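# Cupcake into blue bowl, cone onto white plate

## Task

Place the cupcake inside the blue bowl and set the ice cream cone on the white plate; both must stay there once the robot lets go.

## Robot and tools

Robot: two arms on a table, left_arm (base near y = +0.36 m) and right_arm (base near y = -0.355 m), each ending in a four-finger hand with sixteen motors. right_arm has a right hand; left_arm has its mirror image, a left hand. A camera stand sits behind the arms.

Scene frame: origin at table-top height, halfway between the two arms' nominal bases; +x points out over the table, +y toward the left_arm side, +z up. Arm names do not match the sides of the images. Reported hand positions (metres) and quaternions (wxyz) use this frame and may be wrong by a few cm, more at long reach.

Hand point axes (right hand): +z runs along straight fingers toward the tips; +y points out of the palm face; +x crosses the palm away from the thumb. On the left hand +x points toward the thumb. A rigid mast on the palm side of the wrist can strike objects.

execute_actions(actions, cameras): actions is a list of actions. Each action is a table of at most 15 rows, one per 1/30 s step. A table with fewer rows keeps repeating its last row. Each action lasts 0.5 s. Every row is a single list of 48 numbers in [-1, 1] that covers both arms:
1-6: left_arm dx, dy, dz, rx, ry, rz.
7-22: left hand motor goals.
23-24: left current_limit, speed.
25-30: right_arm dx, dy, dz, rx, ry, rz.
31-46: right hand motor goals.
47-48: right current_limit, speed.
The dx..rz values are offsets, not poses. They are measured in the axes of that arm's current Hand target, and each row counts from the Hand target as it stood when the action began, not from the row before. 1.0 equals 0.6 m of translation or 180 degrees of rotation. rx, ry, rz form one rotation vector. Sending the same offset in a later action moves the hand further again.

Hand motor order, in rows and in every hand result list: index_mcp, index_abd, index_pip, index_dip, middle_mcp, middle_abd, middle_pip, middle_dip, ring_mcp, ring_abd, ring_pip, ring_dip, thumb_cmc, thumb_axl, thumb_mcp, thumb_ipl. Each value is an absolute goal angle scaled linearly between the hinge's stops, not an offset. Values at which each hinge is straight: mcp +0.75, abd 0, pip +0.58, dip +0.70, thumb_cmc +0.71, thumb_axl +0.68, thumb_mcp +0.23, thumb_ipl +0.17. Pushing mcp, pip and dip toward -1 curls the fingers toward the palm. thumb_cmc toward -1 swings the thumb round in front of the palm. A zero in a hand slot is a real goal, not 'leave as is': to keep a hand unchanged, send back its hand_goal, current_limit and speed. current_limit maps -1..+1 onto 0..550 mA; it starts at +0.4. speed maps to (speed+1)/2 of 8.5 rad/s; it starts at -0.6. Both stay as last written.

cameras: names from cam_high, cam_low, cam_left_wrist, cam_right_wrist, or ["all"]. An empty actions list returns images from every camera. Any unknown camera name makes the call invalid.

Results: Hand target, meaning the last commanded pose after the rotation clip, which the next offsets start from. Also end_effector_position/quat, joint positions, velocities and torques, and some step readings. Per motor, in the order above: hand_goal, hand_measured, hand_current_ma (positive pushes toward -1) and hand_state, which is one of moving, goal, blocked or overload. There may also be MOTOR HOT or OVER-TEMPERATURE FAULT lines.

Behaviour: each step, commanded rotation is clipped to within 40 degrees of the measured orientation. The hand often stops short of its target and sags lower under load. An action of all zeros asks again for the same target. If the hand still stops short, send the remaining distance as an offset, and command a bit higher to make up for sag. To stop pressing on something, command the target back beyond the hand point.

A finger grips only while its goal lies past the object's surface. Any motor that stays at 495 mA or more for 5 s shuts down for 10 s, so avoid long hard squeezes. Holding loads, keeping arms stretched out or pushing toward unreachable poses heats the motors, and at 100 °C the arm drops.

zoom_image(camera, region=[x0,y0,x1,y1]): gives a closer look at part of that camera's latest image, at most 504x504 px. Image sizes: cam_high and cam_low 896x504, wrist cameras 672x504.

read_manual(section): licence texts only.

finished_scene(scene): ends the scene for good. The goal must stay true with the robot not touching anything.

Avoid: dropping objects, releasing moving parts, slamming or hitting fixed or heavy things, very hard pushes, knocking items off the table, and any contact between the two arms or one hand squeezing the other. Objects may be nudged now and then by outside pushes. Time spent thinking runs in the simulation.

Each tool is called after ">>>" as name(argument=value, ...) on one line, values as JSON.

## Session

>>> execute_actions(actions=[])

Scene clock: 0.00 s.
left_arm: end_effector_position=(+0.6869, +0.4781, +0.2473) hand_goal=(+0.754, +0.000, +0.576, +0.696, +0.754, +0.000, +0.576, +0.696, +0.754, +0.000, +0.576, +0.696, +0.714, +0.678, +0.226, +0.168) hand_measured=(+0.754, +0.000, +0.576, +0.696, +0.754, +0.000, +0.576, +0.696, +0.754, +0.000, +0.576, +0.696, +0.714, +0.678, +0.226, +0.168) hand_current_ma=(+0, +0, +0, +0, +0, +0, +0, +0, +0, +0, +0, +0, +0, +0, +0, +0) hand_state=(goal, goal, goal, goal, goal, goal, goal, goal, goal, goal, goal, goal, goal, goal, goal, goal) hand_current_limit=0.40 hand_speed=-0.60 end_effector_quat_wxyz=(+0.528, -0.079, +0.787, -0.309) | right_arm: end_effector_position=(+0.4413, +0.1032, +0.3576) hand_goal=(+0.754, +0.000, +0.576, +0.696, +0.754, +0.000, +0.576, +0.696, +0.754, +0.000, +0.576, +0.696, +0.714, +0.678, +0.226, +0.168) hand_measured=(+0.754, +0.000, +0.576, +0.696, +0.754, +0.000, +0.576, +0.696, +0.754, +0.000, +0.576, +0.696, +0.714, +0.678, +0.226, +0.168) hand_current_ma=(+0, +0, +0, +0, +0, +0, +0, +0, +0, +0, +0, +0, +0, +0, +0, +0) hand_state=(goal, goal, goal, goal, goal, goal, goal, goal, goal, goal, goal, goal, goal, goal, goal, goal) hand_current_limit=0.40 hand_speed=-0.60 end_effector_quat_wxyz=(+0.202, -0.313, +0.628, +0.683)
Joint positions: left_arm=[0.186 1.675 1.356 0 0.641 -2.006] | right_arm=[0.458 1.941 1.434 0.556 -1.256 -0.703]
Joint velocities: within noise
Joint torques (N m): no reading
Heat: left arm: hottest elbow 40 °C; right arm: hottest elbow 33 °C.
Hand target: left_arm +0.6942, +0.4798, +0.2564; +0.536, -0.075, +0.783, -0.308 | right_arm +0.4450, +0.1052, +0.3596; +0.206, -0.316, +0.625, +0.683

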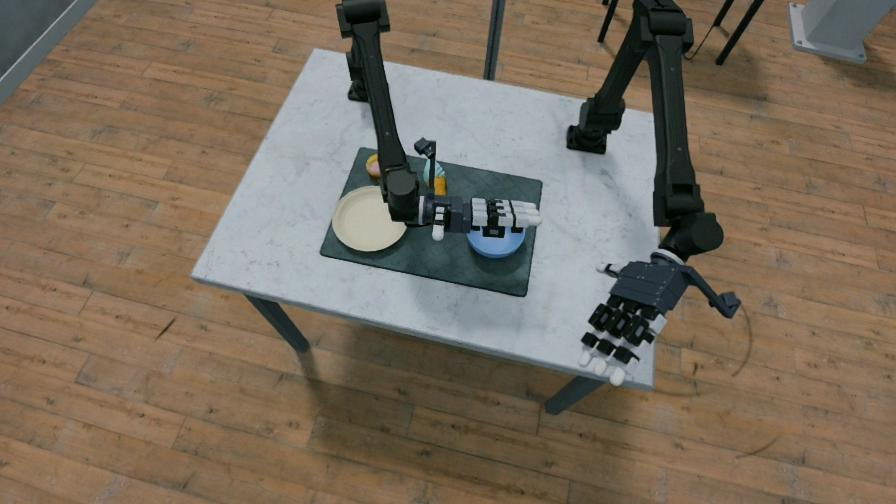

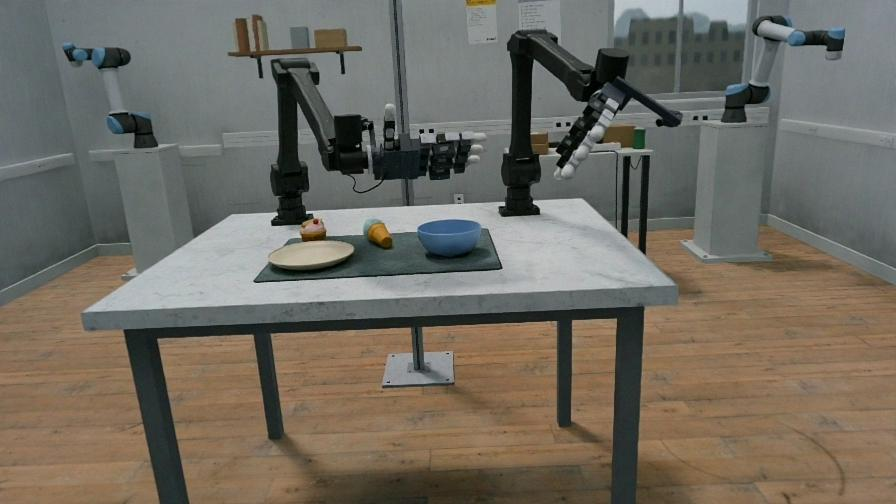

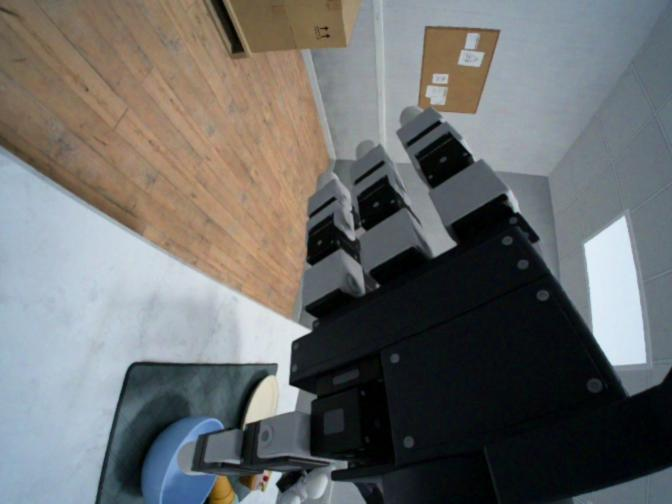

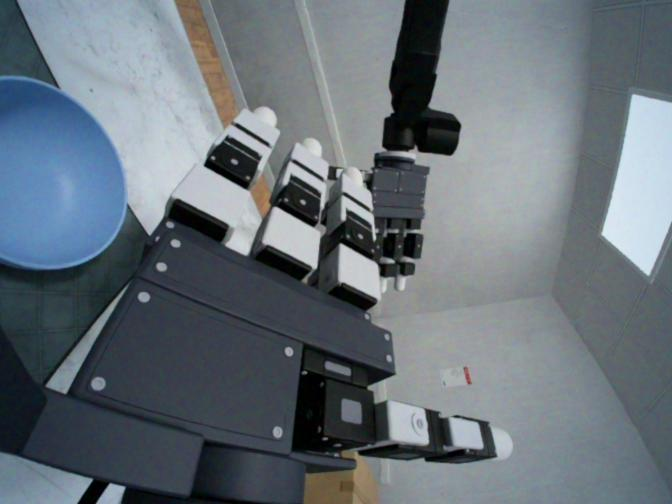

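>>> execute_actions(actions=[[[0,0,0,0,0,0,0.754,0,0.576,0.696,0.754,0,0.576,0.696,0.754,0,0.576,0.696,0.714,0.678,0.226,0.168,0.4,-0.6,0.052,0.049,-0.021,0,0,0.194,-0.1,0,0.58,0.7,-0.1,0,0.58,0.7,0.95,0,0.95,0.95,-0.67,0.68,0.31,0.17,0.4,-0.6]],[[0,0,0,0,0,0,0.754,0,0.576,0.696,0.754,0,0.576,0.696,0.754,0,0.576,0.696,0.714,0.678,0.226,0.168,0.4,-0.6,0.0707,0.0103,-0.021,0,0,0.194,-0.1,0,0.58,0.7,-0.1,0,0.58,0.7,0.95,0,0.95,0.95,-0.67,0.68,0.31,0.17,0.4,-0.6]],[[0,0,0,0,0,0,0.754,0,0.576,0.696,0.754,0,0.576,0.696,0.754,0,0.576,0.696,0.714,0.678,0.226,0.168,0.4,-0.6,0.0638,-0.0321,-0.021,0,0,0.194,-0.1,0,0.58,0.7,-0.1,0,0.58,0.7,0.95,0,0.95,0.95,-0.67,0.68,0.31,0.17,0.4,-0.6]]], cameras=["cam_high"])

Scene clock: 147.23 s.
left_arm: end_effector_position=(+0.6869, +0.4781, +0.2473) hand_goal=(+0.754, +0.000, +0.576, +0.696, +0.754, +0.000, +0.576, +0.696, +0.754, +0.000, +0.576, +0.696, +0.714, +0.678, +0.226, +0.168) hand_measured=(+0.750, +0.000, +0.576, +0.696, +0.750, +0.000, +0.576, +0.696, +0.750, +0.000, +0.576, +0.696, +0.712, +0.678, +0.226, +0.168) hand_current_ma=(+0, +0, +0, +0, +0, +0, +0, +0, +0, +0, +0, +0, +0, +0, +0, +0) hand_state=(goal, goal, goal, goal, goal, goal, goal, goal, goal, goal, goal, goal, goal, goal, goal, goal) hand_current_limit=0.40 hand_speed=-0.60 end_effector_quat_wxyz=(+0.528, -0.079, +0.787, -0.309) | right_arm: end_effector_position=(+0.3238, +0.0411, +0.3660) hand_goal=(-0.100, +0.000, +0.580, +0.700, -0.100, +0.000, +0.580, +0.700, +0.950, +0.000, +0.950, +0.950, -0.670, +0.680, +0.310, +0.170) hand_measured=(-0.090, +0.002, +0.580, +0.698, -0.092, +0.000, +0.580, +0.698, +0.958, +0.000, +0.950, +0.948, -0.660, +0.678, +0.308, +0.168) hand_current_ma=(+14, +1, +0, -2, +11, +0, +0, -2, +12, +0, +0, -2, +15, -2, -2, -2) hand_state=(goal, goal, goal, goal, goal, goal, goal, goal, goal, goal, goal, goal, goal, goal, goal, goal) hand_current_limit=0.40 hand_speed=-0.60 end_effector_quat_wxyz=(-0.401, +0.296, +0.654, +0.568)
Joint positions: left_arm=[0.186 1.675 1.356 0 0.641 -2.006] | right_arm=[0.551 1.226 0.806 0.338 -1.176 0.965]
Joint torques (N m): left_arm=[0.38 -17.38 10.22 2.78 0.28 -0.01] | right_arm=[-0.73 -6.42 7.2 3.02 0.05 -0.15]
Heat: left arm: hottest elbow 51 °C; right arm: hottest elbow 45 °C.
Hand target: left_arm +0.6942, +0.4798, +0.2564; +0.536, -0.075, +0.783, -0.308 | right_arm +0.3248, +0.0457, +0.3580; -0.415, +0.302, +0.632, +0.581
Off the commanded pose: left_arm 0.012 m, 1 deg | right_arm 0.009 m, 3 deg.
Step readings (end_effector_position of left_arm | right_arm):
0: (+0.6869, +0.4781, +0.2473) | (+0.4413, +0.1032, +0.3576)
1: (+0.6869, +0.4781, +0.2473) | (+0.4413, +0.1032, +0.3570)
2: (+0.6869, +0.4781, +0.2473) | (+0.4409, +0.1024, +0.3552)
4: (+0.6869, +0.4781, +0.2473) | (+0.4318, +0.0967, +0.3492)
8: (+0.6869, +0.4781, +0.2473) | (+0.4084, +0.0831, +0.3384)
15: (+0.6869, +0.4781, +0.2473) | (+0.4045, +0.0817, +0.3590)
16: (+0.6869, +0.4781, +0.2473) | (+0.4043, +0.0813, +0.3602)
17: (+0.6869, +0.4781, +0.2473) | (+0.4023, +0.0807, +0.3590)
19: (+0.6869, +0.4781, +0.2473) | (+0.3920, +0.0747, +0.3508)
23: (+0.6869, +0.4781, +0.2473) | (+0.3648, +0.0613, +0.3432)
30: (+0.6869, +0.4781, +0.2473) | (+0.3608, +0.0612, +0.3698)
31: (+0.6869, +0.4781, +0.2473) | (+0.3611, +0.0612, +0.3697)
32: (+0.6869, +0.4781, +0.2473) | (+0.3601, +0.0610, +0.3663)
34: (+0.6869, +0.4781, +0.2473) | (+0.3520, +0.0565, +0.3530)
38: (+0.6869, +0.4781, +0.2473) | (+0.3265, +0.0435, +0.3471)
45: (+0.6869, +0.4781, +0.2473) | (+0.3198, +0.0400, +0.3702)
Images, in order (width x height): cam_high 896x504.

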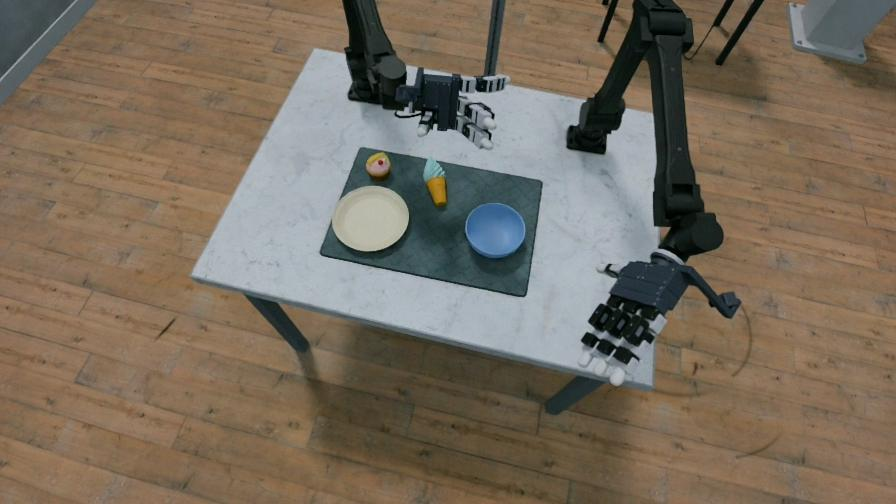

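>>> execute_actions(actions=[[[0,0,0,0,0,0,0.754,0,0.576,0.696,0.754,0,0.576,0.696,0.754,0,0.576,0.696,0.714,0.678,0.226,0.168,0.4,-0.6,-0.005,-0.063,-0.11,0.047,-0.088,0.11,-0.1,0,0.58,0.7,-0.1,0,0.58,0.7,0.95,0,0.95,0.95,-0.67,0.68,0.31,0.17,0.4,-0.6]],[[0,0,0,0,0,0,0.754,0,0.576,0.696,0.754,0,0.576,0.696,0.754,0,0.576,0.696,0.714,0.678,0.226,0.168,0.4,-0.6,-0.073,-0.056,-0.091,0.014,-0.099,0.11,-0.1,0,0.58,0.7,-0.1,0,0.58,0.7,0.95,0,0.95,0.95,-0.67,0.68,0.31,0.17,0.4,-0.6]]])

Scene clock: 195.07 s.
left_arm: end_effector_position=(+0.6869, +0.4781, +0.2473) hand_goal=(+0.754, +0.000, +0.576, +0.696, +0.754, +0.000, +0.576, +0.696, +0.754, +0.000, +0.576, +0.696, +0.714, +0.678, +0.226, +0.168) hand_measured=(+0.750, +0.000, +0.576, +0.696, +0.750, +0.000, +0.576, +0.696, +0.750, +0.000, +0.576, +0.696, +0.712, +0.678, +0.226, +0.168) hand_current_ma=(+0, +0, +0, +0, +0, +0, +0, +0, +0, +0, +0, +0, +0, +0, +0, +0) hand_state=(goal, goal, goal, goal, goal, goal, goal, goal, goal, goal, goal, goal, goal, goal, goal, goal) hand_current_limit=0.40 hand_speed=-0.60 end_effector_quat_wxyz=(+0.528, -0.079, +0.787, -0.309) | right_arm: end_effector_position=(+0.2806, -0.0960, +0.2859) hand_goal=(-0.100, +0.000, +0.580, +0.700, -0.100, +0.000, +0.580, +0.700, +0.950, +0.000, +0.950, +0.950, -0.670, +0.680, +0.310, +0.170) hand_measured=(-0.096, +0.002, +0.580, +0.698, -0.096, +0.002, +0.580, +0.698, +0.948, +0.002, +0.950, +0.948, -0.660, +0.678, +0.308, +0.168) hand_current_ma=(+4, +2, +0, -2, +3, +1, +0, -2, -3, +1, +0, -2, +15, -2, -2, -2) hand_state=(goal, goal, goal, goal, goal, goal, goal, goal, goal, goal, goal, goal, goal, goal, goal, goal) hand_current_limit=0.40 hand_speed=-0.60 end_effector_quat_wxyz=(-0.409, +0.622, +0.621, +0.245)
Joint positions: left_arm=[0.186 1.675 1.356 0 0.641 -2.006] | right_arm=[0.381 1.085 1.061 -1.295 -0.972 0.547]
Joint torques (N m): left_arm=[0.44 -17.32 10.25 2.78 0.25 -0.01] | right_arm=[-1.67 -4.6 10.76 0.98 -0.91 -0.31]
Heat: left arm: hottest elbow 52 °C; right arm: hottest elbow 43 °C.
Hand target: left_arm +0.6942, +0.4798, +0.2564; +0.536, -0.075, +0.783, -0.308 | right_arm +0.2937, -0.0948, +0.3052; -0.404, +0.606, +0.643, +0.236
Off the commanded pose: left_arm 0.012 m, 1 deg | right_arm 0.023 m, 3 deg.
Step readings (end_effector_position of left_arm | right_arm):
0: (+0.6869, +0.4781, +0.2473) | (+0.3238, +0.0411, +0.3659)
1: (+0.6869, +0.4781, +0.2473) | (+0.3238, +0.0409, +0.3647)
2: (+0.6869, +0.4781, +0.2473) | (+0.3228, +0.0394, +0.3609)
4: (+0.6869, +0.4781, +0.2473) | (+0.3163, +0.0291, +0.3465)
8: (+0.6869, +0.4781, +0.2473) | (+0.3043, -0.0043, +0.3324)
15: (+0.6869, +0.4781, +0.2473) | (+0.2931, -0.0281, +0.3150)
16: (+0.6869, +0.4781, +0.2473) | (+0.2926, -0.0294, +0.3115)
17: (+0.6869, +0.4781, +0.2473) | (+0.2943, -0.0344, +0.3053)
19: (+0.6869, +0.4781, +0.2473) | (+0.2931, -0.0503, +0.2900)
23: (+0.6869, +0.4781, +0.2473) | (+0.2831, -0.0873, +0.2704)
30: (+0.6869, +0.4781, +0.2473) | (+0.2804, -0.0995, +0.2919)

>>> execute_actions(actions=[[[0,0,0,0,0,0,0.754,0,0.576,0.696,0.754,0,0.576,0.696,0.754,0,0.576,0.696,0.714,0.678,0.226,0.168,0.4,-0.6,-0.081,-0.0135,0.0015,0.0247,0.047,0.148,-0.1,0,0.58,0.7,-0.1,0,0.58,0.7,0.95,0,0.95,0.95,-0.67,0.68,0.31,0.17,0.4,-0.6]],[[0,0,0,0,0,0,0.754,0,0.576,0.696,0.754,0,0.576,0.696,0.754,0,0.576,0.696,0.714,0.678,0.226,0.168,0.4,-0.6,-0.0778,0.0238,-0.0109,0.0247,0.047,0.148,-0.1,0,0.58,0.7,-0.1,0,0.58,0.7,0.95,0,0.95,0.95,-0.67,0.68,0.31,0.17,0.4,-0.6]],[[0,0,0,0,0,0,0.754,0,0.576,0.696,0.754,0,0.576,0.696,0.754,0,0.576,0.696,0.714,0.678,0.226,0.168,0.4,-0.6,-0.0566,0.0543,-0.0241,0.0247,0.047,0.148,-0.1,0,0.58,0.7,-0.1,0,0.58,0.7,0.95,0,0.95,0.95,-0.67,0.68,0.31,0.17,0.4,-0.6]]])

Scene clock: 249.70 s.
left_arm: end_effector_position=(+0.6869, +0.4781, +0.2473) hand_goal=(+0.754, +0.000, +0.576, +0.696, +0.754, +0.000, +0.576, +0.696, +0.754, +0.000, +0.576, +0.696, +0.714, +0.678, +0.226, +0.168) hand_measured=(+0.750, +0.000, +0.576, +0.696, +0.750, +0.000, +0.576, +0.696, +0.750, +0.000, +0.576, +0.696, +0.712, +0.678, +0.226, +0.168) hand_current_ma=(+0, +0, +0, +0, +0, +0, +0, +0, +0, +0, +0, +0, +0, +0, +0, +0) hand_state=(goal, goal, goal, goal, goal, goal, goal, goal, goal, goal, goal, goal, goal, goal, goal, goal) hand_current_limit=0.40 hand_speed=-0.60 end_effector_quat_wxyz=(+0.528, -0.079, +0.787, -0.309) | right_arm: end_effector_position=(+0.2638, -0.1817, +0.1912) hand_goal=(-0.100, +0.000, +0.580, +0.700, -0.100, +0.000, +0.580, +0.700, +0.950, +0.000, +0.950, +0.950, -0.670, +0.680, +0.310, +0.170) hand_measured=(-0.104, +0.002, +0.580, +0.698, -0.104, +0.002, +0.580, +0.698, +0.942, +0.002, +0.950, +0.948, -0.666, +0.678, +0.308, +0.168) hand_current_ma=(-4, +2, +0, -2, -3, +1, +0, -2, -12, +1, +0, -2, +3, -2, -2, -2) hand_state=(goal, goal, goal, goal, goal, goal, goal, goal, goal, goal, goal, goal, goal, goal, goal, goal) hand_current_limit=0.40 hand_speed=-0.60 end_effector_quat_wxyz=(-0.650, +0.758, +0.041, -0.036)
Joint positions: left_arm=[0.186 1.675 1.356 0 0.641 -2.006] | right_arm=[0.022 1.389 1.002 -1.53 -1.407 1.222]
Joint torques (N m): left_arm=[0.79 -17.49 10.24 2.77 0.25 -0.02] | right_arm=[-1.26 -8.88 5.46 0.87 -1.11 0.08]
Heat: left arm: hottest elbow 53 °C; right arm: hottest elbow 55 °C.
Hand target: left_arm +0.6942, +0.4798, +0.2564; +0.536, -0.075, +0.783, -0.308 | right_arm +0.2607, -0.1822, +0.1907; -0.642, +0.765, +0.034, -0.029
Off the commanded pose: left_arm 0.012 m, 1 deg | right_arm 0.003 m, 2 deg.
Step readings (end_effector_position of left_arm | right_arm):
0: (+0.6869, +0.4781, +0.2473) | (+0.2807, -0.0959, +0.2859)
1: (+0.6869, +0.4781, +0.2473) | (+0.2802, -0.0959, +0.2860)
2: (+0.6869, +0.4781, +0.2473) | (+0.2778, -0.0963, +0.2858)
4: (+0.6869, +0.4781, +0.2473) | (+0.2711, -0.0990, +0.2839)
8: (+0.6869, +0.4781, +0.2473) | (+0.2735, -0.1163, +0.2680)
15: (+0.6869, +0.4781, +0.2473) | (+0.2730, -0.1259, +0.2493)
16: (+0.6869, +0.4781, +0.2473) | (+0.2719, -0.1256, +0.2497)
17: (+0.6869, +0.4781, +0.2473) | (+0.2697, -0.1253, +0.2513)
19: (+0.6869, +0.4781, +0.2473) | (+0.2652, -0.1262, +0.2533)
23: (+0.6869, +0.4781, +0.2473) | (+0.2713, -0.1431, +0.2412)
30: (+0.6869, +0.4781, +0.2473) | (+0.2731, -0.1529, +0.2300)
31: (+0.6869, +0.4781, +0.2473) | (+0.2724, -0.1524, +0.2307)
32: (+0.6869, +0.4781, +0.2473) | (+0.2715, -0.1522, +0.2318)
34: (+0.6869, +0.4781, +0.2473) | (+0.2684, -0.1530, +0.2326)
38: (+0.6869, +0.4781, +0.2473) | (+0.2683, -0.1708, +0.2117)
45: (+0.6869, +0.4781, +0.2473) | (+0.2628, -0.1816, +0.1909)

>>> execute_actions(actions=[[[0,0,0,0,0,0,0.754,0,0.576,0.696,0.754,0,0.576,0.696,0.754,0,0.576,0.696,0.714,0.678,0.226,0.168,0.4,-0.6,-0.003,0.099,0.017,0,0,0,-0.1,0,0.58,0.7,-0.1,0,0.58,0.7,0.95,0,0.95,0.95,-0.67,0.68,0.31,0.17,0.4,-0.6]],[[0,0,0,0,0,0,0.754,0,0.576,0.696,0.754,0,0.576,0.696,0.754,0,0.576,0.696,0.714,0.678,0.226,0.168,0.4,-0.6,0,0.0985,0.017,0,0,0,-0.1,0,0.58,0.7,-0.1,0,0.58,0.7,0.95,0,0.95,0.95,-0.67,0.68,0.31,0.17,0.4,-0.6]]], cameras=["cam_high", "cam_low", "cam_right_wrist"])

>>> zoom_image(camera="cam_low", region=[240, 160, 480, 295])

Scene clock: 268.73 s.
left_arm: end_effector_position=(+0.6869, +0.4781, +0.2473) hand_goal=(+0.754, +0.000, +0.576, +0.696, +0.754, +0.000, +0.576, +0.696, +0.754, +0.000, +0.576, +0.696, +0.714, +0.678, +0.226, +0.168) hand_measured=(+0.750, +0.000, +0.576, +0.696, +0.750, +0.000, +0.576, +0.696, +0.750, +0.000, +0.576, +0.696, +0.712, +0.678, +0.226, +0.168) hand_current_ma=(+0, +0, +0, +0, +0, +0, +0, +0, +0, +0, +0, +0, +0, +0, +0, +0) hand_state=(goal, goal, goal, goal, goal, goal, goal, goal, goal, goal, goal, goal, goal, goal, goal, goal) hand_current_limit=0.40 hand_speed=-0.60 end_effector_quat_wxyz=(+0.528, -0.079, +0.787, -0.309) | right_arm: end_effector_position=(+0.2598, -0.1833, +0.0731) hand_goal=(-0.100, +0.000, +0.580, +0.700, -0.100, +0.000, +0.580, +0.700, +0.950, +0.000, +0.950, +0.950, -0.670, +0.680, +0.310, +0.170) hand_measured=(-0.104, +0.002, +0.580, +0.698, -0.104, +0.002, +0.580, +0.698, +0.942, +0.002, +0.950, +0.948, -0.668, +0.678, +0.308, +0.168) hand_current_ma=(-4, +2, +0, -2, -3, +1, +0, -2, -12, +1, +0, -2, +2, -2, -2, -2) hand_state=(goal, goal, goal, goal, goal, goal, goal, goal, goal, goal, goal, goal, goal, goal, goal, goal) hand_current_limit=0.40 hand_speed=-0.60 end_effector_quat_wxyz=(-0.644, +0.764, +0.039, -0.026)
Joint positions: left_arm=[0.186 1.675 1.356 0 0.641 -2.006] | right_arm=[0.022 1.523 0.798 -1.068 -1.396 1.335]
Joint torques (N m): left_arm=[0.62 -17.32 10.26 2.81 0.26 0] | right_arm=[-0.97 -8.47 4.55 1.02 -1.28 0.11]
Heat: left arm: hottest elbow 53 °C; right arm: hottest elbow 48 °C.
Hand target: left_arm +0.6942, +0.4798, +0.2564; +0.536, -0.075, +0.783, -0.308 | right_arm +0.2587, -0.1829, +0.0703; -0.642, +0.765, +0.033, -0.029
Off the commanded pose: left_arm 0.012 m, 1 deg | right_arm 0.003 m, 1 deg.
Step readings (end_effector_position of left_arm | right_arm):
0: (+0.6869, +0.4781, +0.2473) | (+0.2637, -0.1817, +0.1913)
1: (+0.6869, +0.4781, +0.2473) | (+0.2634, -0.1818, +0.1904)
2: (+0.6869, +0.4781, +0.2473) | (+0.2634, -0.1818, +0.1876)
4: (+0.6869, +0.4781, +0.2473) | (+0.2613, -0.1819, +0.1768)
8: (+0.6869, +0.4781, +0.2473) | (+0.2529, -0.1831, +0.1489)
15: (+0.6869, +0.4781, +0.2473) | (+0.2596, -0.1829, +0.1348)
16: (+0.6869, +0.4781, +0.2473) | (+0.2603, -0.1829, +0.1340)
17: (+0.6869, +0.4781, +0.2473) | (+0.2612, -0.1828, +0.1315)
19: (+0.6869, +0.4781, +0.2473) | (+0.2611, -0.1828, +0.1218)
23: (+0.6869, +0.4781, +0.2473) | (+0.2545, -0.1833, +0.0922)
30: (+0.6869, +0.4781, +0.2473) | (+0.2575, -0.1834, +0.0737)
Images, in order (width x height): cam_high 896x504, cam_low 896x504, cam_right_wrist 672x504.

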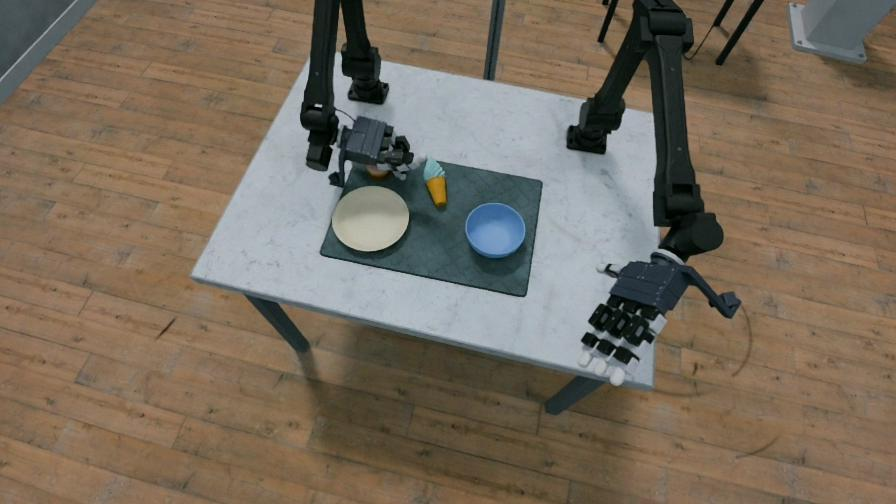

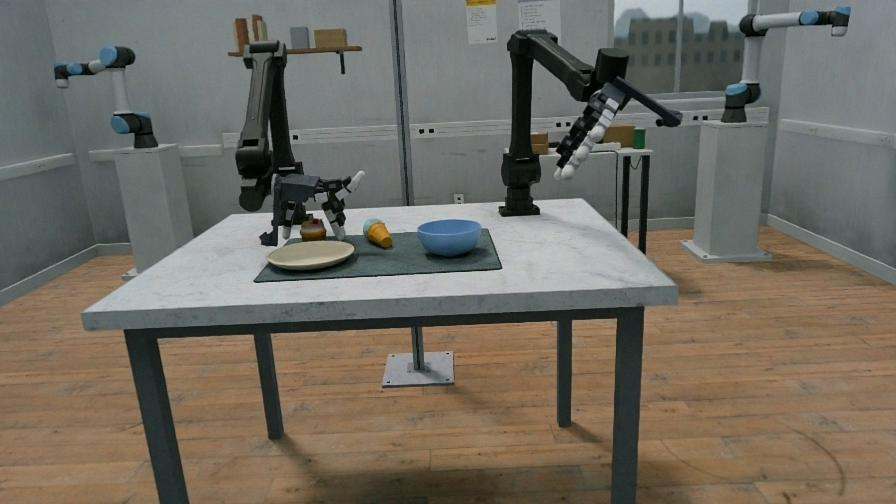

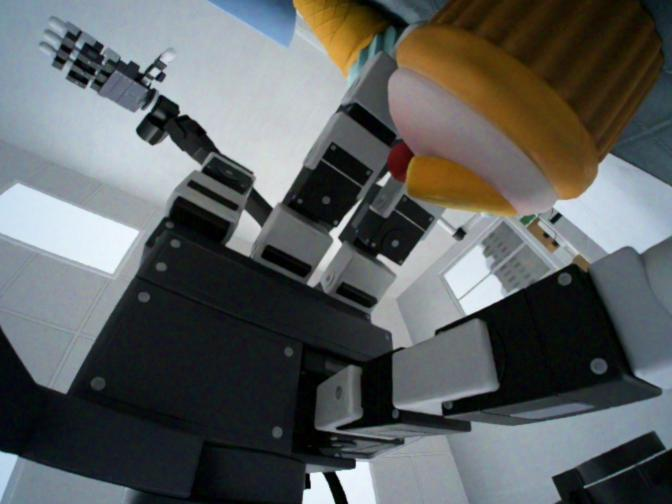

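Scaled by 2.100 from the camera's 896x504 image, which has a finer 1280x720 frame.

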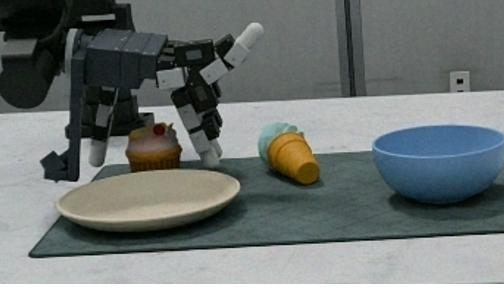

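>>> execute_actions(actions=[[[0,0,0,0,0,0,0.754,0,0.576,0.696,0.754,0,0.576,0.696,0.754,0,0.576,0.696,0.714,0.678,0.226,0.168,0.4,-0.6,0,0,0,0,0,0,-0.27,0,0.55,0.68,-0.27,0,0.55,0.68,0.95,0,0.95,0.95,-0.67,0.68,0.16,0.13,0.4,-0.8]],[[0,0,0,0,0,0,0.754,0,0.576,0.696,0.754,0,0.576,0.696,0.754,0,0.576,0.696,0.714,0.678,0.226,0.168,0.4,-0.6,0,0,0,0,0,0,-0.36,0,0.52,0.66,-0.36,0,0.52,0.66,0.95,0,0.95,0.95,-0.67,0.68,0.08,0.12,0.4,-0.83]],[[0,0,0,0,0,0,0.754,0,0.576,0.696,0.754,0,0.576,0.696,0.754,0,0.576,0.696,0.714,0.678,0.226,0.168,0.4,-0.6,0,0,0,0,0,0,-0.46,0,0.5,0.65,-0.46,0,0.5,0.65,0.95,0,0.95,0.95,-0.67,0.68,-0.02,0.11,0.4,-0.83]]], cameras=["cam_right_wrist"])

Scene clock: 285.97 s.
left_arm: end_effector_position=(+0.6869, +0.4781, +0.2473) hand_goal=(+0.754, +0.000, +0.576, +0.696, +0.754, +0.000, +0.576, +0.696, +0.754, +0.000, +0.576, +0.696, +0.714, +0.678, +0.226, +0.168) hand_measured=(+0.750, +0.000, +0.576, +0.696, +0.750, +0.000, +0.576, +0.696, +0.750, +0.000, +0.576, +0.696, +0.712, +0.678, +0.226, +0.168) hand_current_ma=(+0, +0, +0, +0, +0, +0, +0, +0, +0, +0, +0, +0, +0, +0, +0, +0) hand_state=(goal, goal, goal, goal, goal, goal, goal, goal, goal, goal, goal, goal, goal, goal, goal, goal) hand_current_limit=0.40 hand_speed=-0.60 end_effector_quat_wxyz=(+0.528, -0.079, +0.787, -0.309) | right_arm: end_effector_position=(+0.2613, -0.1832, +0.0718) hand_goal=(-0.460, +0.000, +0.500, +0.650, -0.460, +0.000, +0.500, +0.650, +0.950, +0.000, +0.950, +0.950, -0.670, +0.680, -0.020, +0.110) hand_measured=(-0.304, +0.002, +0.534, +0.666, -0.286, +0.002, +0.546, +0.666, +0.942, +0.002, +0.950, +0.948, -0.668, +0.678, +0.158, +0.138) hand_current_ma=(+385, +2, +71, +26, +385, +1, +111, +28, -12, +1, +0, -2, +2, -2, +385, +86) hand_state=(blocked, goal, blocked, goal, blocked, goal, blocked, goal, goal, goal, goal, goal, goal, goal, blocked, blocked) hand_current_limit=0.40 hand_speed=-0.83 end_effector_quat_wxyz=(-0.643, +0.764, +0.035, -0.027)
Joint positions: left_arm=[0.186 1.675 1.356 0 0.641 -2.006] | right_arm=[0.022 1.523 0.795 -1.038 -1.396 1.368]
Joint torques (N m): left_arm=[0.73 -17.44 10.17 2.74 0.26 -0.03] | right_arm=[-0.91 -8.82 4.15 1.11 -1.17 0.12]
Heat: left arm: hottest elbow 53 °C; right arm: hottest elbow 45 °C.
Hand target: left_arm +0.6942, +0.4798, +0.2564; +0.536, -0.075, +0.783, -0.308 | right_arm +0.2588, -0.1829, +0.0704; -0.642, +0.765, +0.033, -0.029
Off the commanded pose: left_arm 0.012 m, 1 deg | right_arm 0.003 m, 0 deg.
Step readings (end_effector_position of left_arm | right_arm):
0: (+0.6869, +0.4781, +0.2473) | (+0.2598, -0.1833, +0.0731)
1: (+0.6869, +0.4781, +0.2473) | (+0.2598, -0.1833, +0.0731)
2: (+0.6869, +0.4781, +0.2473) | (+0.2600, -0.1833, +0.0731)
4: (+0.6869, +0.4781, +0.2473) | (+0.2609, -0.1832, +0.0729)
8: (+0.6869, +0.4781, +0.2473) | (+0.2620, -0.1832, +0.0726)
15: (+0.6869, +0.4781, +0.2473) | (+0.2614, -0.1832, +0.0718)
16: (+0.6869, +0.4781, +0.2473) | (+0.2613, -0.1832, +0.0718)
17: (+0.6869, +0.4781, +0.2473) | (+0.2613, -0.1832, +0.0717)
19: (+0.6869, +0.4781, +0.2473) | (+0.2614, -0.1832, +0.0717)
23: (+0.6869, +0.4781, +0.2473) | (+0.2613, -0.1832, +0.0718)
30: (+0.6869, +0.4781, +0.2473) | (+0.2613, -0.1832, +0.0717)
31: (+0.6869, +0.4781, +0.2473) | (+0.2613, -0.1832, +0.0718)
32: (+0.6869, +0.4781, +0.2473) | (+0.2613, -0.1832, +0.0718)
34: (+0.6869, +0.4781, +0.2473) | (+0.2613, -0.1832, +0.0718)
38: (+0.6869, +0.4781, +0.2473) | (+0.2613, -0.1832, +0.0718)
45: (+0.6869, +0.4781, +0.2473) | (+0.2614, -0.1832, +0.0718)
Images, in order (width x height): cam_right_wrist 672x504.

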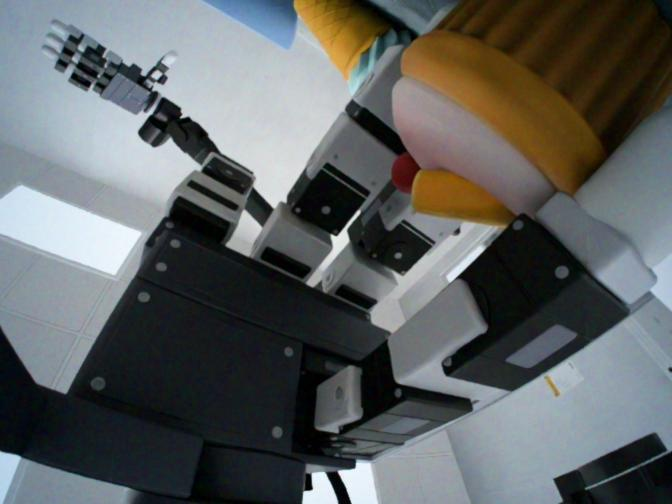

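>>> execute_actions(actions=[[[0,0,0,0,0,0,0.754,0,0.576,0.696,0.754,0,0.576,0.696,0.754,0,0.576,0.696,0.714,0.678,0.226,0.168,0.4,-0.6,0,-0.082,-0.0145,0,0,0,-0.46,0,0.5,0.65,-0.46,0,0.5,0.65,0.95,0,0.95,0.95,-0.67,0.68,-0.02,0.11,0.4,-0.83]],[[0,0,0,0,0,0,0.754,0,0.576,0.696,0.754,0,0.576,0.696,0.754,0,0.576,0.696,0.714,0.678,0.226,0.168,0.4,-0.6,0.0475,-0.1185,0.0963,0,-0.0575,-0.0101,-0.46,0,0.5,0.65,-0.46,0,0.5,0.65,0.95,0,0.95,0.95,-0.67,0.68,-0.02,0.11,0.4,-0.83]],[[0,0,0,0,0,0,0.754,0,0.576,0.696,0.754,0,0.576,0.696,0.754,0,0.576,0.696,0.714,0.678,0.226,0.168,0.4,-0.6,0.0678,-0.0182,0.1033,0,-0.0438,-0.0077,-0.46,0,0.5,0.65,-0.46,0,0.5,0.65,0.95,0,0.95,0.95,-0.67,0.68,-0.02,0.11,0.4,-0.83]],[[0,0,0,0,0,0,0.754,0,0.576,0.696,0.754,0,0.576,0.696,0.754,0,0.576,0.696,0.714,0.678,0.226,0.168,0.4,-0.6,0.0817,-0.0164,0.0931,0,-0.0356,-0.0063,-0.46,0,0.5,0.65,-0.46,0,0.5,0.65,0.95,0,0.95,0.95,-0.67,0.68,-0.02,0.11,0.4,-0.83]],[[0,0,0,0,0,0,0.754,0,0.576,0.696,0.754,0,0.576,0.696,0.754,0,0.576,0.696,0.714,0.678,0.226,0.168,0.4,-0.6,0.092,-0.0147,0.0832,0,-0.0301,-0.0053,-0.46,0,0.5,0.65,-0.46,0,0.5,0.65,0.95,0,0.95,0.95,-0.67,0.68,-0.02,0.11,0.4,-0.83]],[[0,0,0,0,0,0,0.754,0,0.576,0.696,0.754,0,0.576,0.696,0.754,0,0.576,0.696,0.714,0.678,0.226,0.168,0.4,-0.6,0.0995,-0.0131,0.0742,0,-0.0246,-0.0043,-0.46,0,0.5,0.65,-0.46,0,0.5,0.65,0.95,0,0.95,0.95,-0.67,0.68,-0.02,0.11,0.4,-0.83]]], cameras=["cam_high", "cam_low", "cam_right_wrist"])

>>> zoom_image(camera="cam_low", region=[360, 150, 600, 285])

>>> zoom_image(camera="cam_high", region=[400, 150, 600, 290])

Scene clock: 345.10 s.
left_arm: end_effector_position=(+0.6869, +0.4781, +0.2473) hand_goal=(+0.754, +0.000, +0.576, +0.696, +0.754, +0.000, +0.576, +0.696, +0.754, +0.000, +0.576, +0.696, +0.714, +0.678, +0.226, +0.168) hand_measured=(+0.750, +0.000, +0.576, +0.696, +0.750, +0.000, +0.576, +0.696, +0.750, +0.000, +0.576, +0.696, +0.712, +0.678, +0.226, +0.168) hand_current_ma=(+0, +0, +0, +0, +0, +0, +0, +0, +0, +0, +0, +0, +0, +0, +0, +0) hand_state=(goal, goal, goal, goal, goal, goal, goal, goal, goal, goal, goal, goal, goal, goal, goal, goal) hand_current_limit=0.40 hand_speed=-0.60 end_effector_quat_wxyz=(+0.528, -0.079, +0.787, -0.309) | right_arm: end_effector_position=(+0.3589, +0.1685, +0.1823) hand_goal=(-0.460, +0.000, +0.500, +0.650, -0.460, +0.000, +0.500, +0.650, +0.950, +0.000, +0.950, +0.950, -0.670, +0.680, -0.020, +0.110) hand_measured=(-0.310, +0.002, +0.534, +0.666, -0.292, +0.000, +0.546, +0.666, +0.940, +0.002, +0.950, +0.948, -0.664, +0.678, +0.158, +0.146) hand_current_ma=(+385, +1, +71, +26, +385, +0, +111, +28, -14, +1, +0, -2, +7, -2, +385, +116) hand_state=(blocked, goal, blocked, goal, blocked, goal, blocked, goal, goal, goal, goal, goal, goal, goal, blocked, blocked) hand_current_limit=0.40 hand_speed=-0.83 end_effector_quat_wxyz=(-0.606, +0.725, +0.247, -0.215)
Joint positions: left_arm=[0.186 1.675 1.356 0 0.641 -2.006] | right_arm=[0.645 2.14 2.026 -1.424 -1.396 1.617]
Joint torques (N m): left_arm=[0.32 -17.73 10.14 2.8 0.26 -0.03] | right_arm=[-1.49 -17.49 10.33 0.49 -1.32 -0.17]
Heat: left arm: hottest elbow 53 °C; right arm: hottest elbow 40 °C.
Hand target: left_arm +0.6942, +0.4798, +0.2564; +0.536, -0.075, +0.783, -0.308 | right_arm +0.3705, +0.1747, +0.1803; -0.604, +0.719, +0.262, -0.221
Off the commanded pose: left_arm 0.012 m, 1 deg | right_arm 0.013 m, 2 deg.
Step readings (end_effector_position of left_arm | right_arm):
0: (+0.6869, +0.4781, +0.2473) | (+0.2613, -0.1832, +0.0718)
1: (+0.6869, +0.4781, +0.2473) | (+0.2613, -0.1832, +0.0719)
2: (+0.6869, +0.4781, +0.2473) | (+0.2607, -0.1833, +0.0731)
4: (+0.6869, +0.4781, +0.2473) | (+0.2569, -0.1835, +0.0787)
8: (+0.6869, +0.4781, +0.2473) | (+0.2501, -0.1839, +0.0980)
15: (+0.6869, +0.4781, +0.2473) | (+0.2487, -0.1840, +0.1102)
16: (+0.6869, +0.4781, +0.2473) | (+0.2486, -0.1836, +0.1110)
17: (+0.6869, +0.4781, +0.2473) | (+0.2488, -0.1815, +0.1141)
19: (+0.6869, +0.4781, +0.2473) | (+0.2505, -0.1696, +0.1256)
23: (+0.6869, +0.4781, +0.2473) | (+0.2643, -0.1292, +0.1648)
30: (+0.6869, +0.4781, +0.2473) | (+0.2713, -0.1113, +0.1828)
31: (+0.6869, +0.4781, +0.2473) | (+0.2709, -0.1114, +0.1805)
32: (+0.6869, +0.4781, +0.2473) | (+0.2711, -0.1087, +0.1779)
34: (+0.6869, +0.4781, +0.2473) | (+0.2769, -0.0992, +0.1748)
38: (+0.6869, +0.4781, +0.2473) | (+0.2871, -0.0628, +0.1720)
45: (+0.6869, +0.4781, +0.2473) | (+0.2869, -0.0427, +0.1722)
46: (+0.6869, +0.4781, +0.2473) | (+0.2881, -0.0424, +0.1733)
47: (+0.6869, +0.4781, +0.2473) | (+0.2897, -0.0393, +0.1749)
49: (+0.6869, +0.4781, +0.2473) | (+0.2998, -0.0290, +0.1787)
53: (+0.6869, +0.4781, +0.2473) | (+0.3157, +0.0062, +0.1822)
60: (+0.6869, +0.4781, +0.2473) | (+0.3096, +0.0276, +0.1728)
61: (+0.6869, +0.4781, +0.2473) | (+0.3101, +0.0279, +0.1727)
62: (+0.6869, +0.4781, +0.2473) | (+0.3121, +0.0308, +0.1733)
64: (+0.6869, +0.4781, +0.2473) | (+0.3230, +0.0419, +0.1767)
68: (+0.6869, +0.4781, +0.2473) | (+0.3419, +0.0752, +0.1828)
75: (+0.6869, +0.4781, +0.2473) | (+0.3339, +0.0977, +0.1778)
76: (+0.6869, +0.4781, +0.2473) | (+0.3338, +0.0987, +0.1777)
77: (+0.6869, +0.4781, +0.2473) | (+0.3356, +0.1021, +0.1779)
79: (+0.6869, +0.4781, +0.2473) | (+0.3460, +0.1150, +0.1805)
83: (+0.6869, +0.4781, +0.2473) | (+0.3654, +0.1450, +0.1846)
90: (+0.6869, +0.4781, +0.2473) | (+0.3606, +0.1667, +0.1797)
Images, in order (width x height): cam_high 896x504, cam_low 896x504, cam_right_wrist 672x504.

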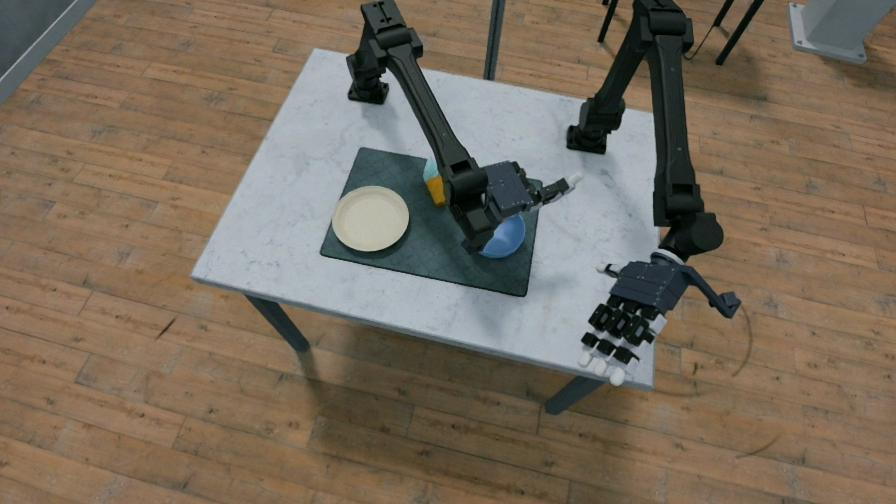

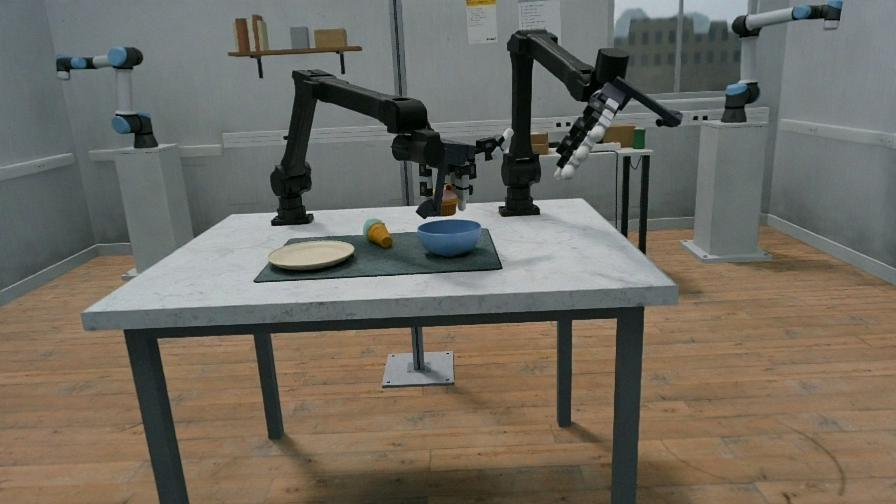

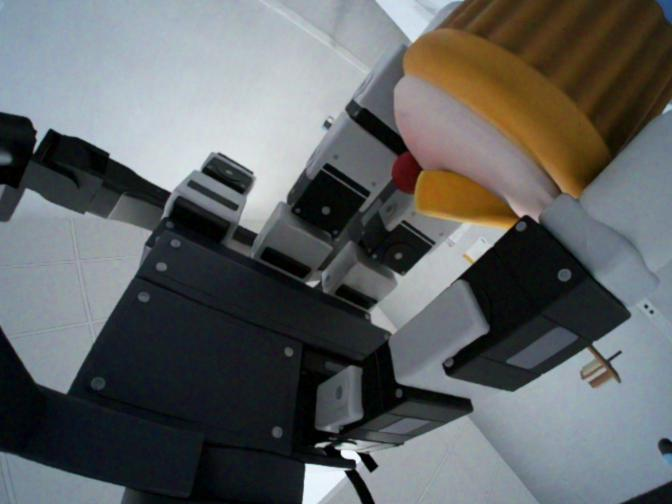

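Scaled by 2.100 from the camera's 896x504 image, which has a finer 1280x720 frame.

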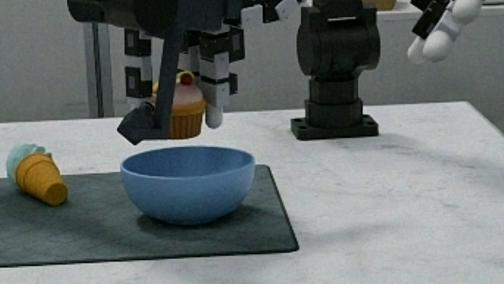

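Scaled by 2.520 from the camera's 896x504 image, which has a finer 1280x720 frame.

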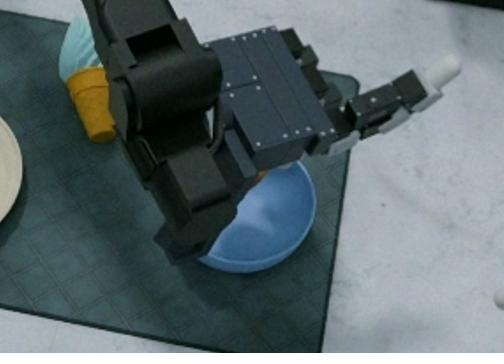

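>>> execute_actions(actions=[[[0,0,0,0,0,0,0.754,0,0.576,0.696,0.754,0,0.576,0.696,0.754,0,0.576,0.696,0.714,0.678,0.226,0.168,0.4,-0.6,0.0145,0.091,0.0125,0,0,0,-0.46,0,0.5,0.65,-0.46,0,0.5,0.65,0.95,0,0.95,0.95,-0.67,0.68,-0.02,0.11,0.4,-0.83]]], cameras=["cam_high", "cam_low"])

>>> zoom_image(camera="cam_low", region=[360, 150, 600, 285])

>>> zoom_image(camera="cam_high", region=[400, 150, 600, 290])

Scene clock: 377.60 s.
left_arm: end_effector_position=(+0.6869, +0.4781, +0.2473) hand_goal=(+0.754, +0.000, +0.576, +0.696, +0.754, +0.000, +0.576, +0.696, +0.754, +0.000, +0.576, +0.696, +0.714, +0.678, +0.226, +0.168) hand_measured=(+0.750, +0.000, +0.576, +0.696, +0.750, +0.000, +0.576, +0.696, +0.750, +0.000, +0.576, +0.696, +0.712, +0.678, +0.226, +0.168) hand_current_ma=(+0, +0, +0, +0, +0, +0, +0, +0, +0, +0, +0, +0, +0, +0, +0, +0) hand_state=(goal, goal, goal, goal, goal, goal, goal, goal, goal, goal, goal, goal, goal, goal, goal, goal) hand_current_limit=0.40 hand_speed=-0.60 end_effector_quat_wxyz=(+0.528, -0.079, +0.787, -0.309) | right_arm: end_effector_position=(+0.3673, +0.1744, +0.1212) hand_goal=(-0.460, +0.000, +0.500, +0.650, -0.460, +0.000, +0.500, +0.650, +0.950, +0.000, +0.950, +0.950, -0.670, +0.680, -0.020, +0.110) hand_measured=(-0.310, +0.002, +0.534, +0.666, -0.292, +0.000, +0.546, +0.666, +0.940, +0.002, +0.950, +0.948, -0.664, +0.678, +0.158, +0.146) hand_current_ma=(+385, +1, +71, +26, +385, +0, +111, +28, -14, +1, +0, -2, +6, -2, +385, +116) hand_state=(blocked, goal, blocked, goal, blocked, goal, blocked, goal, goal, goal, goal, goal, goal, goal, blocked, blocked) hand_current_limit=0.40 hand_speed=-0.83 end_effector_quat_wxyz=(-0.601, +0.723, +0.252, -0.228)
Joint positions: left_arm=[0.186 1.675 1.356 0 0.641 -2.006] | right_arm=[0.645 2.259 2.069 -1.502 -1.395 1.475]
Joint torques (N m): left_arm=[0.21 -17.55 10.29 2.8 0.25 0.01] | right_arm=[-1.73 -20.42 9.44 0.42 -1.31 -0.09]
Heat: left arm: hottest elbow 54 °C; right arm: hottest elbow 50 °C.
Hand target: left_arm +0.6942, +0.4798, +0.2564; +0.536, -0.075, +0.783, -0.308 | right_arm +0.3784, +0.1787, +0.1253; -0.604, +0.719, +0.262, -0.221
Off the commanded pose: left_arm 0.012 m, 1 deg | right_arm 0.012 m, 1 deg.
Step readings (end_effector_position of left_arm | right_arm):
0: (+0.6869, +0.4781, +0.2473) | (+0.3589, +0.1685, +0.1823)
1: (+0.6869, +0.4781, +0.2473) | (+0.3590, +0.1686, +0.1820)
2: (+0.6869, +0.4781, +0.2473) | (+0.3594, +0.1688, +0.1802)
4: (+0.6869, +0.4781, +0.2473) | (+0.3608, +0.1698, +0.1758)
8: (+0.6869, +0.4781, +0.2473) | (+0.3625, +0.1710, +0.1537)
15: (+0.6869, +0.4781, +0.2473) | (+0.3623, +0.1705, +0.1150)
Images, in order (width x height): cam_high 896x504, cam_low 896x504.

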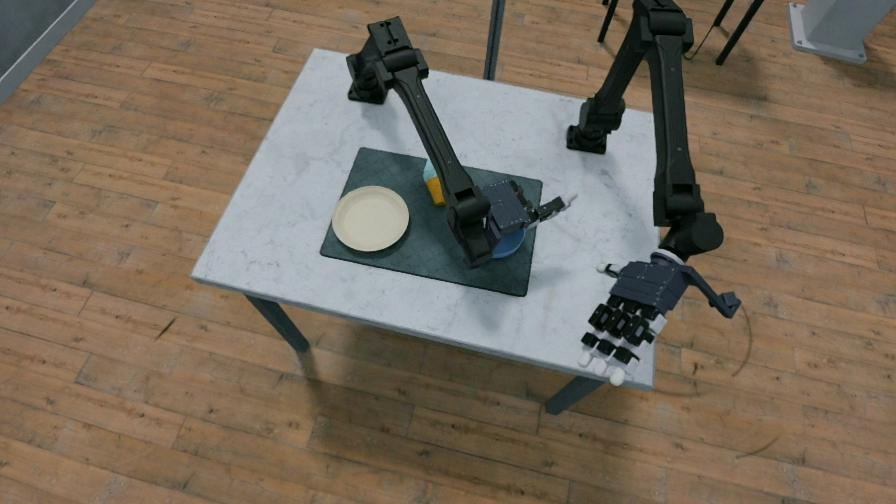

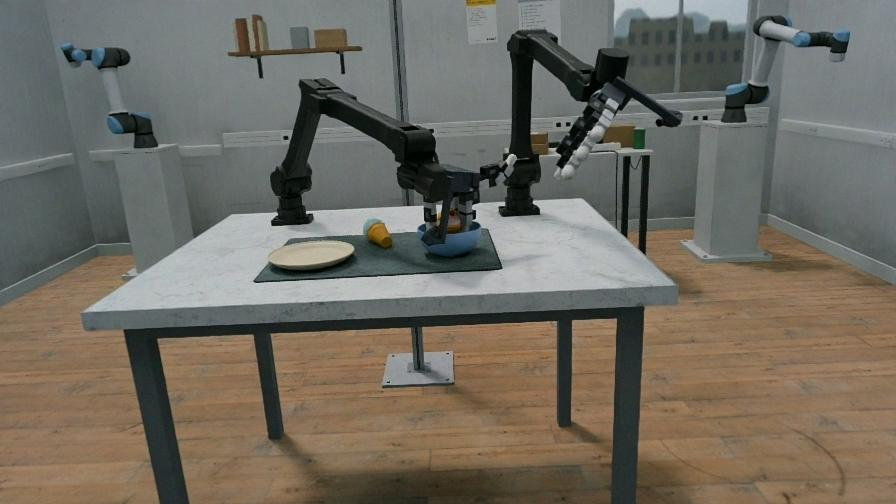

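Scaled by 2.100 from the camera's 896x504 image, which has a finer 1280x720 frame.

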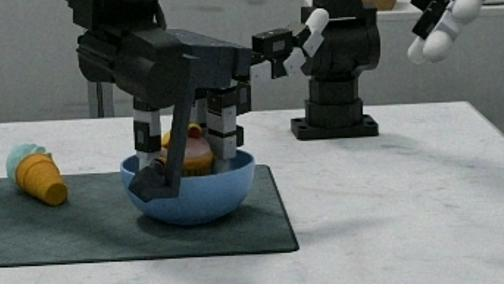

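Scaled by 2.520 from the camera's 896x504 image, which has a finer 1280x720 frame.

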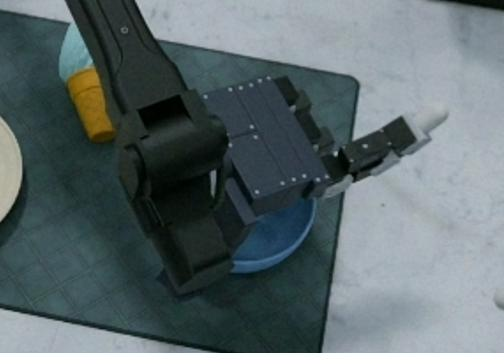

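>>> execute_actions(actions=[[[0,0,0,0,0,0,0.754,0,0.576,0.696,0.754,0,0.576,0.696,0.754,0,0.576,0.696,0.714,0.678,0.226,0.168,0.4,-0.6,0.0095,0.0288,-0.0097,0,0,0,-0.46,0,0.5,0.65,-0.46,0,0.5,0.65,0.95,0,0.95,0.95,-0.67,0.68,-0.02,0.11,0.4,-0.83]]], cameras=["cam_high", "cam_low", "cam_right_wrist"])

>>> zoom_image(camera="cam_low", region=[400, 160, 520, 280])

>>> zoom_image(camera="cam_high", region=[400, 150, 600, 290])

Scene clock: 418.97 s.
left_arm: end_effector_position=(+0.6869, +0.4781, +0.2473) hand_goal=(+0.754, +0.000, +0.576, +0.696, +0.754, +0.000, +0.576, +0.696, +0.754, +0.000, +0.576, +0.696, +0.714, +0.678, +0.226, +0.168) hand_measured=(+0.750, +0.000, +0.576, +0.696, +0.750, +0.000, +0.576, +0.696, +0.750, +0.000, +0.576, +0.696, +0.712, +0.678, +0.226, +0.168) hand_current_ma=(+0, +0, +0, +0, +0, +0, +0, +0, +0, +0, +0, +0, +0, +0, +0, +0) hand_state=(goal, goal, goal, goal, goal, goal, goal, goal, goal, goal, goal, goal, goal, goal, goal, goal) hand_current_limit=0.40 hand_speed=-0.60 end_effector_quat_wxyz=(+0.528, -0.079, +0.787, -0.309) | right_arm: end_effector_position=(+0.3755, +0.1727, +0.1150) hand_goal=(-0.460, +0.000, +0.500, +0.650, -0.460, +0.000, +0.500, +0.650, +0.950, +0.000, +0.950, +0.950, -0.670, +0.680, -0.020, +0.110) hand_measured=(-0.310, +0.002, +0.534, +0.666, -0.292, +0.000, +0.546, +0.666, +0.940, +0.002, +0.950, +0.948, -0.664, +0.678, +0.158, +0.146) hand_current_ma=(+385, +1, +71, +26, +385, +0, +111, +28, -14, +1, +0, -2, +6, -2, +385, +116) hand_state=(blocked, goal, blocked, goal, blocked, goal, blocked, goal, goal, goal, goal, goal, goal, goal, blocked, blocked) hand_current_limit=0.40 hand_speed=-0.83 end_effector_quat_wxyz=(-0.603, +0.721, +0.257, -0.225)
Joint positions: left_arm=[0.186 1.675 1.356 0 0.641 -2.006] | right_arm=[0.635 2.295 2.116 -1.581 -1.395 1.393]
Joint torques (N m): left_arm=[0.62 -17.2 10.19 2.74 0.24 0] | right_arm=[-1.38 -19.72 9.87 0.25 -1.18 -0.05]
Heat: left arm: hottest elbow 54 °C; right arm: hottest elbow 47 °C.
Hand target: left_arm +0.6942, +0.4798, +0.2564; +0.536, -0.075, +0.783, -0.308 | right_arm +0.3882, +0.1757, +0.1090; -0.604, +0.719, +0.262, -0.221
Off the commanded pose: left_arm 0.012 m, 1 deg | right_arm 0.014 m, 1 deg.
Step readings (end_effector_position of left_arm | right_arm):
0: (+0.6869, +0.4781, +0.2473) | (+0.3674, +0.1744, +0.1212)
1: (+0.6869, +0.4781, +0.2473) | (+0.3673, +0.1744, +0.1212)
2: (+0.6869, +0.4781, +0.2473) | (+0.3673, +0.1741, +0.1215)
4: (+0.6869, +0.4781, +0.2473) | (+0.3680, +0.1736, +0.1219)
8: (+0.6869, +0.4781, +0.2473) | (+0.3710, +0.1741, +0.1219)
15: (+0.6869, +0.4781, +0.2473) | (+0.3744, +0.1722, +0.1166)
Images, in order (width x height): cam_high 896x504, cam_low 896x504, cam_right_wrist 672x504.

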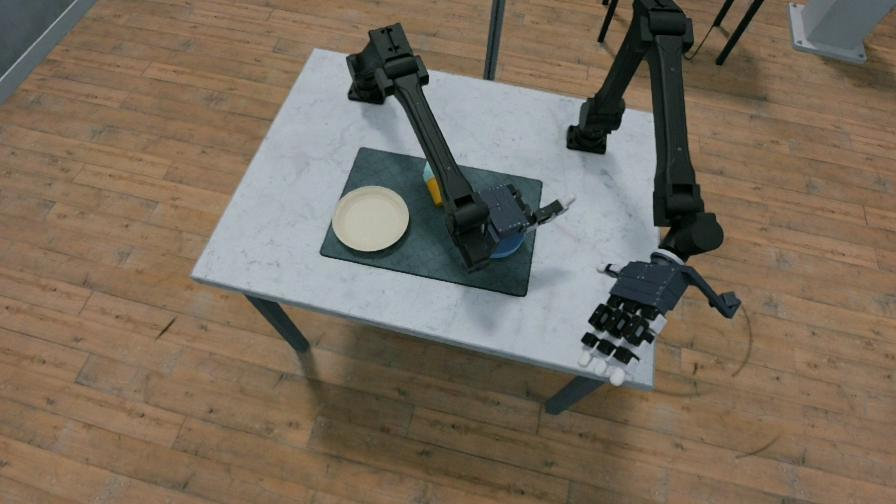

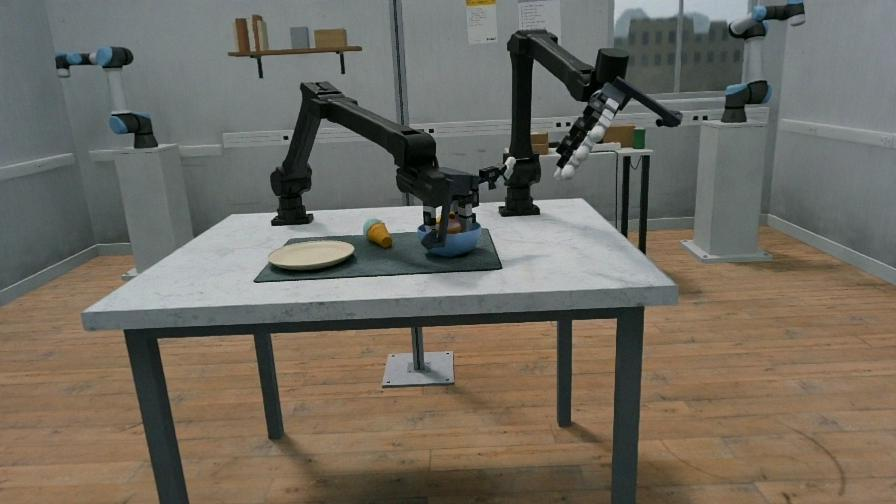

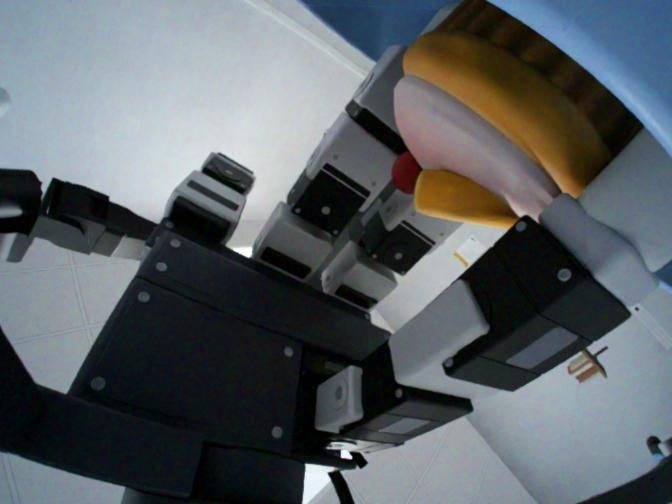

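Scaled by 4.200 from the camera's 896x504 image, which has a finer 1280x720 frame.

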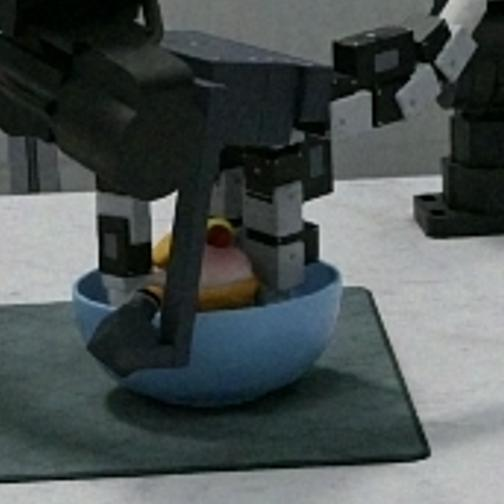

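Scaled by 2.520 from the camera's 896x504 image, which has a finer 1280x720 frame.

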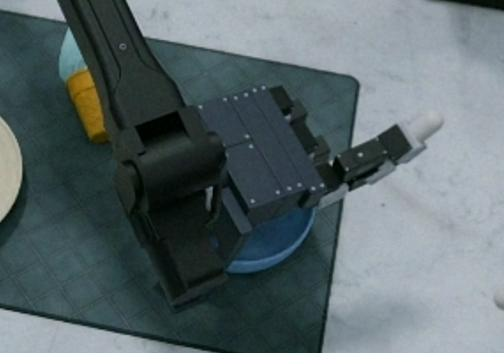

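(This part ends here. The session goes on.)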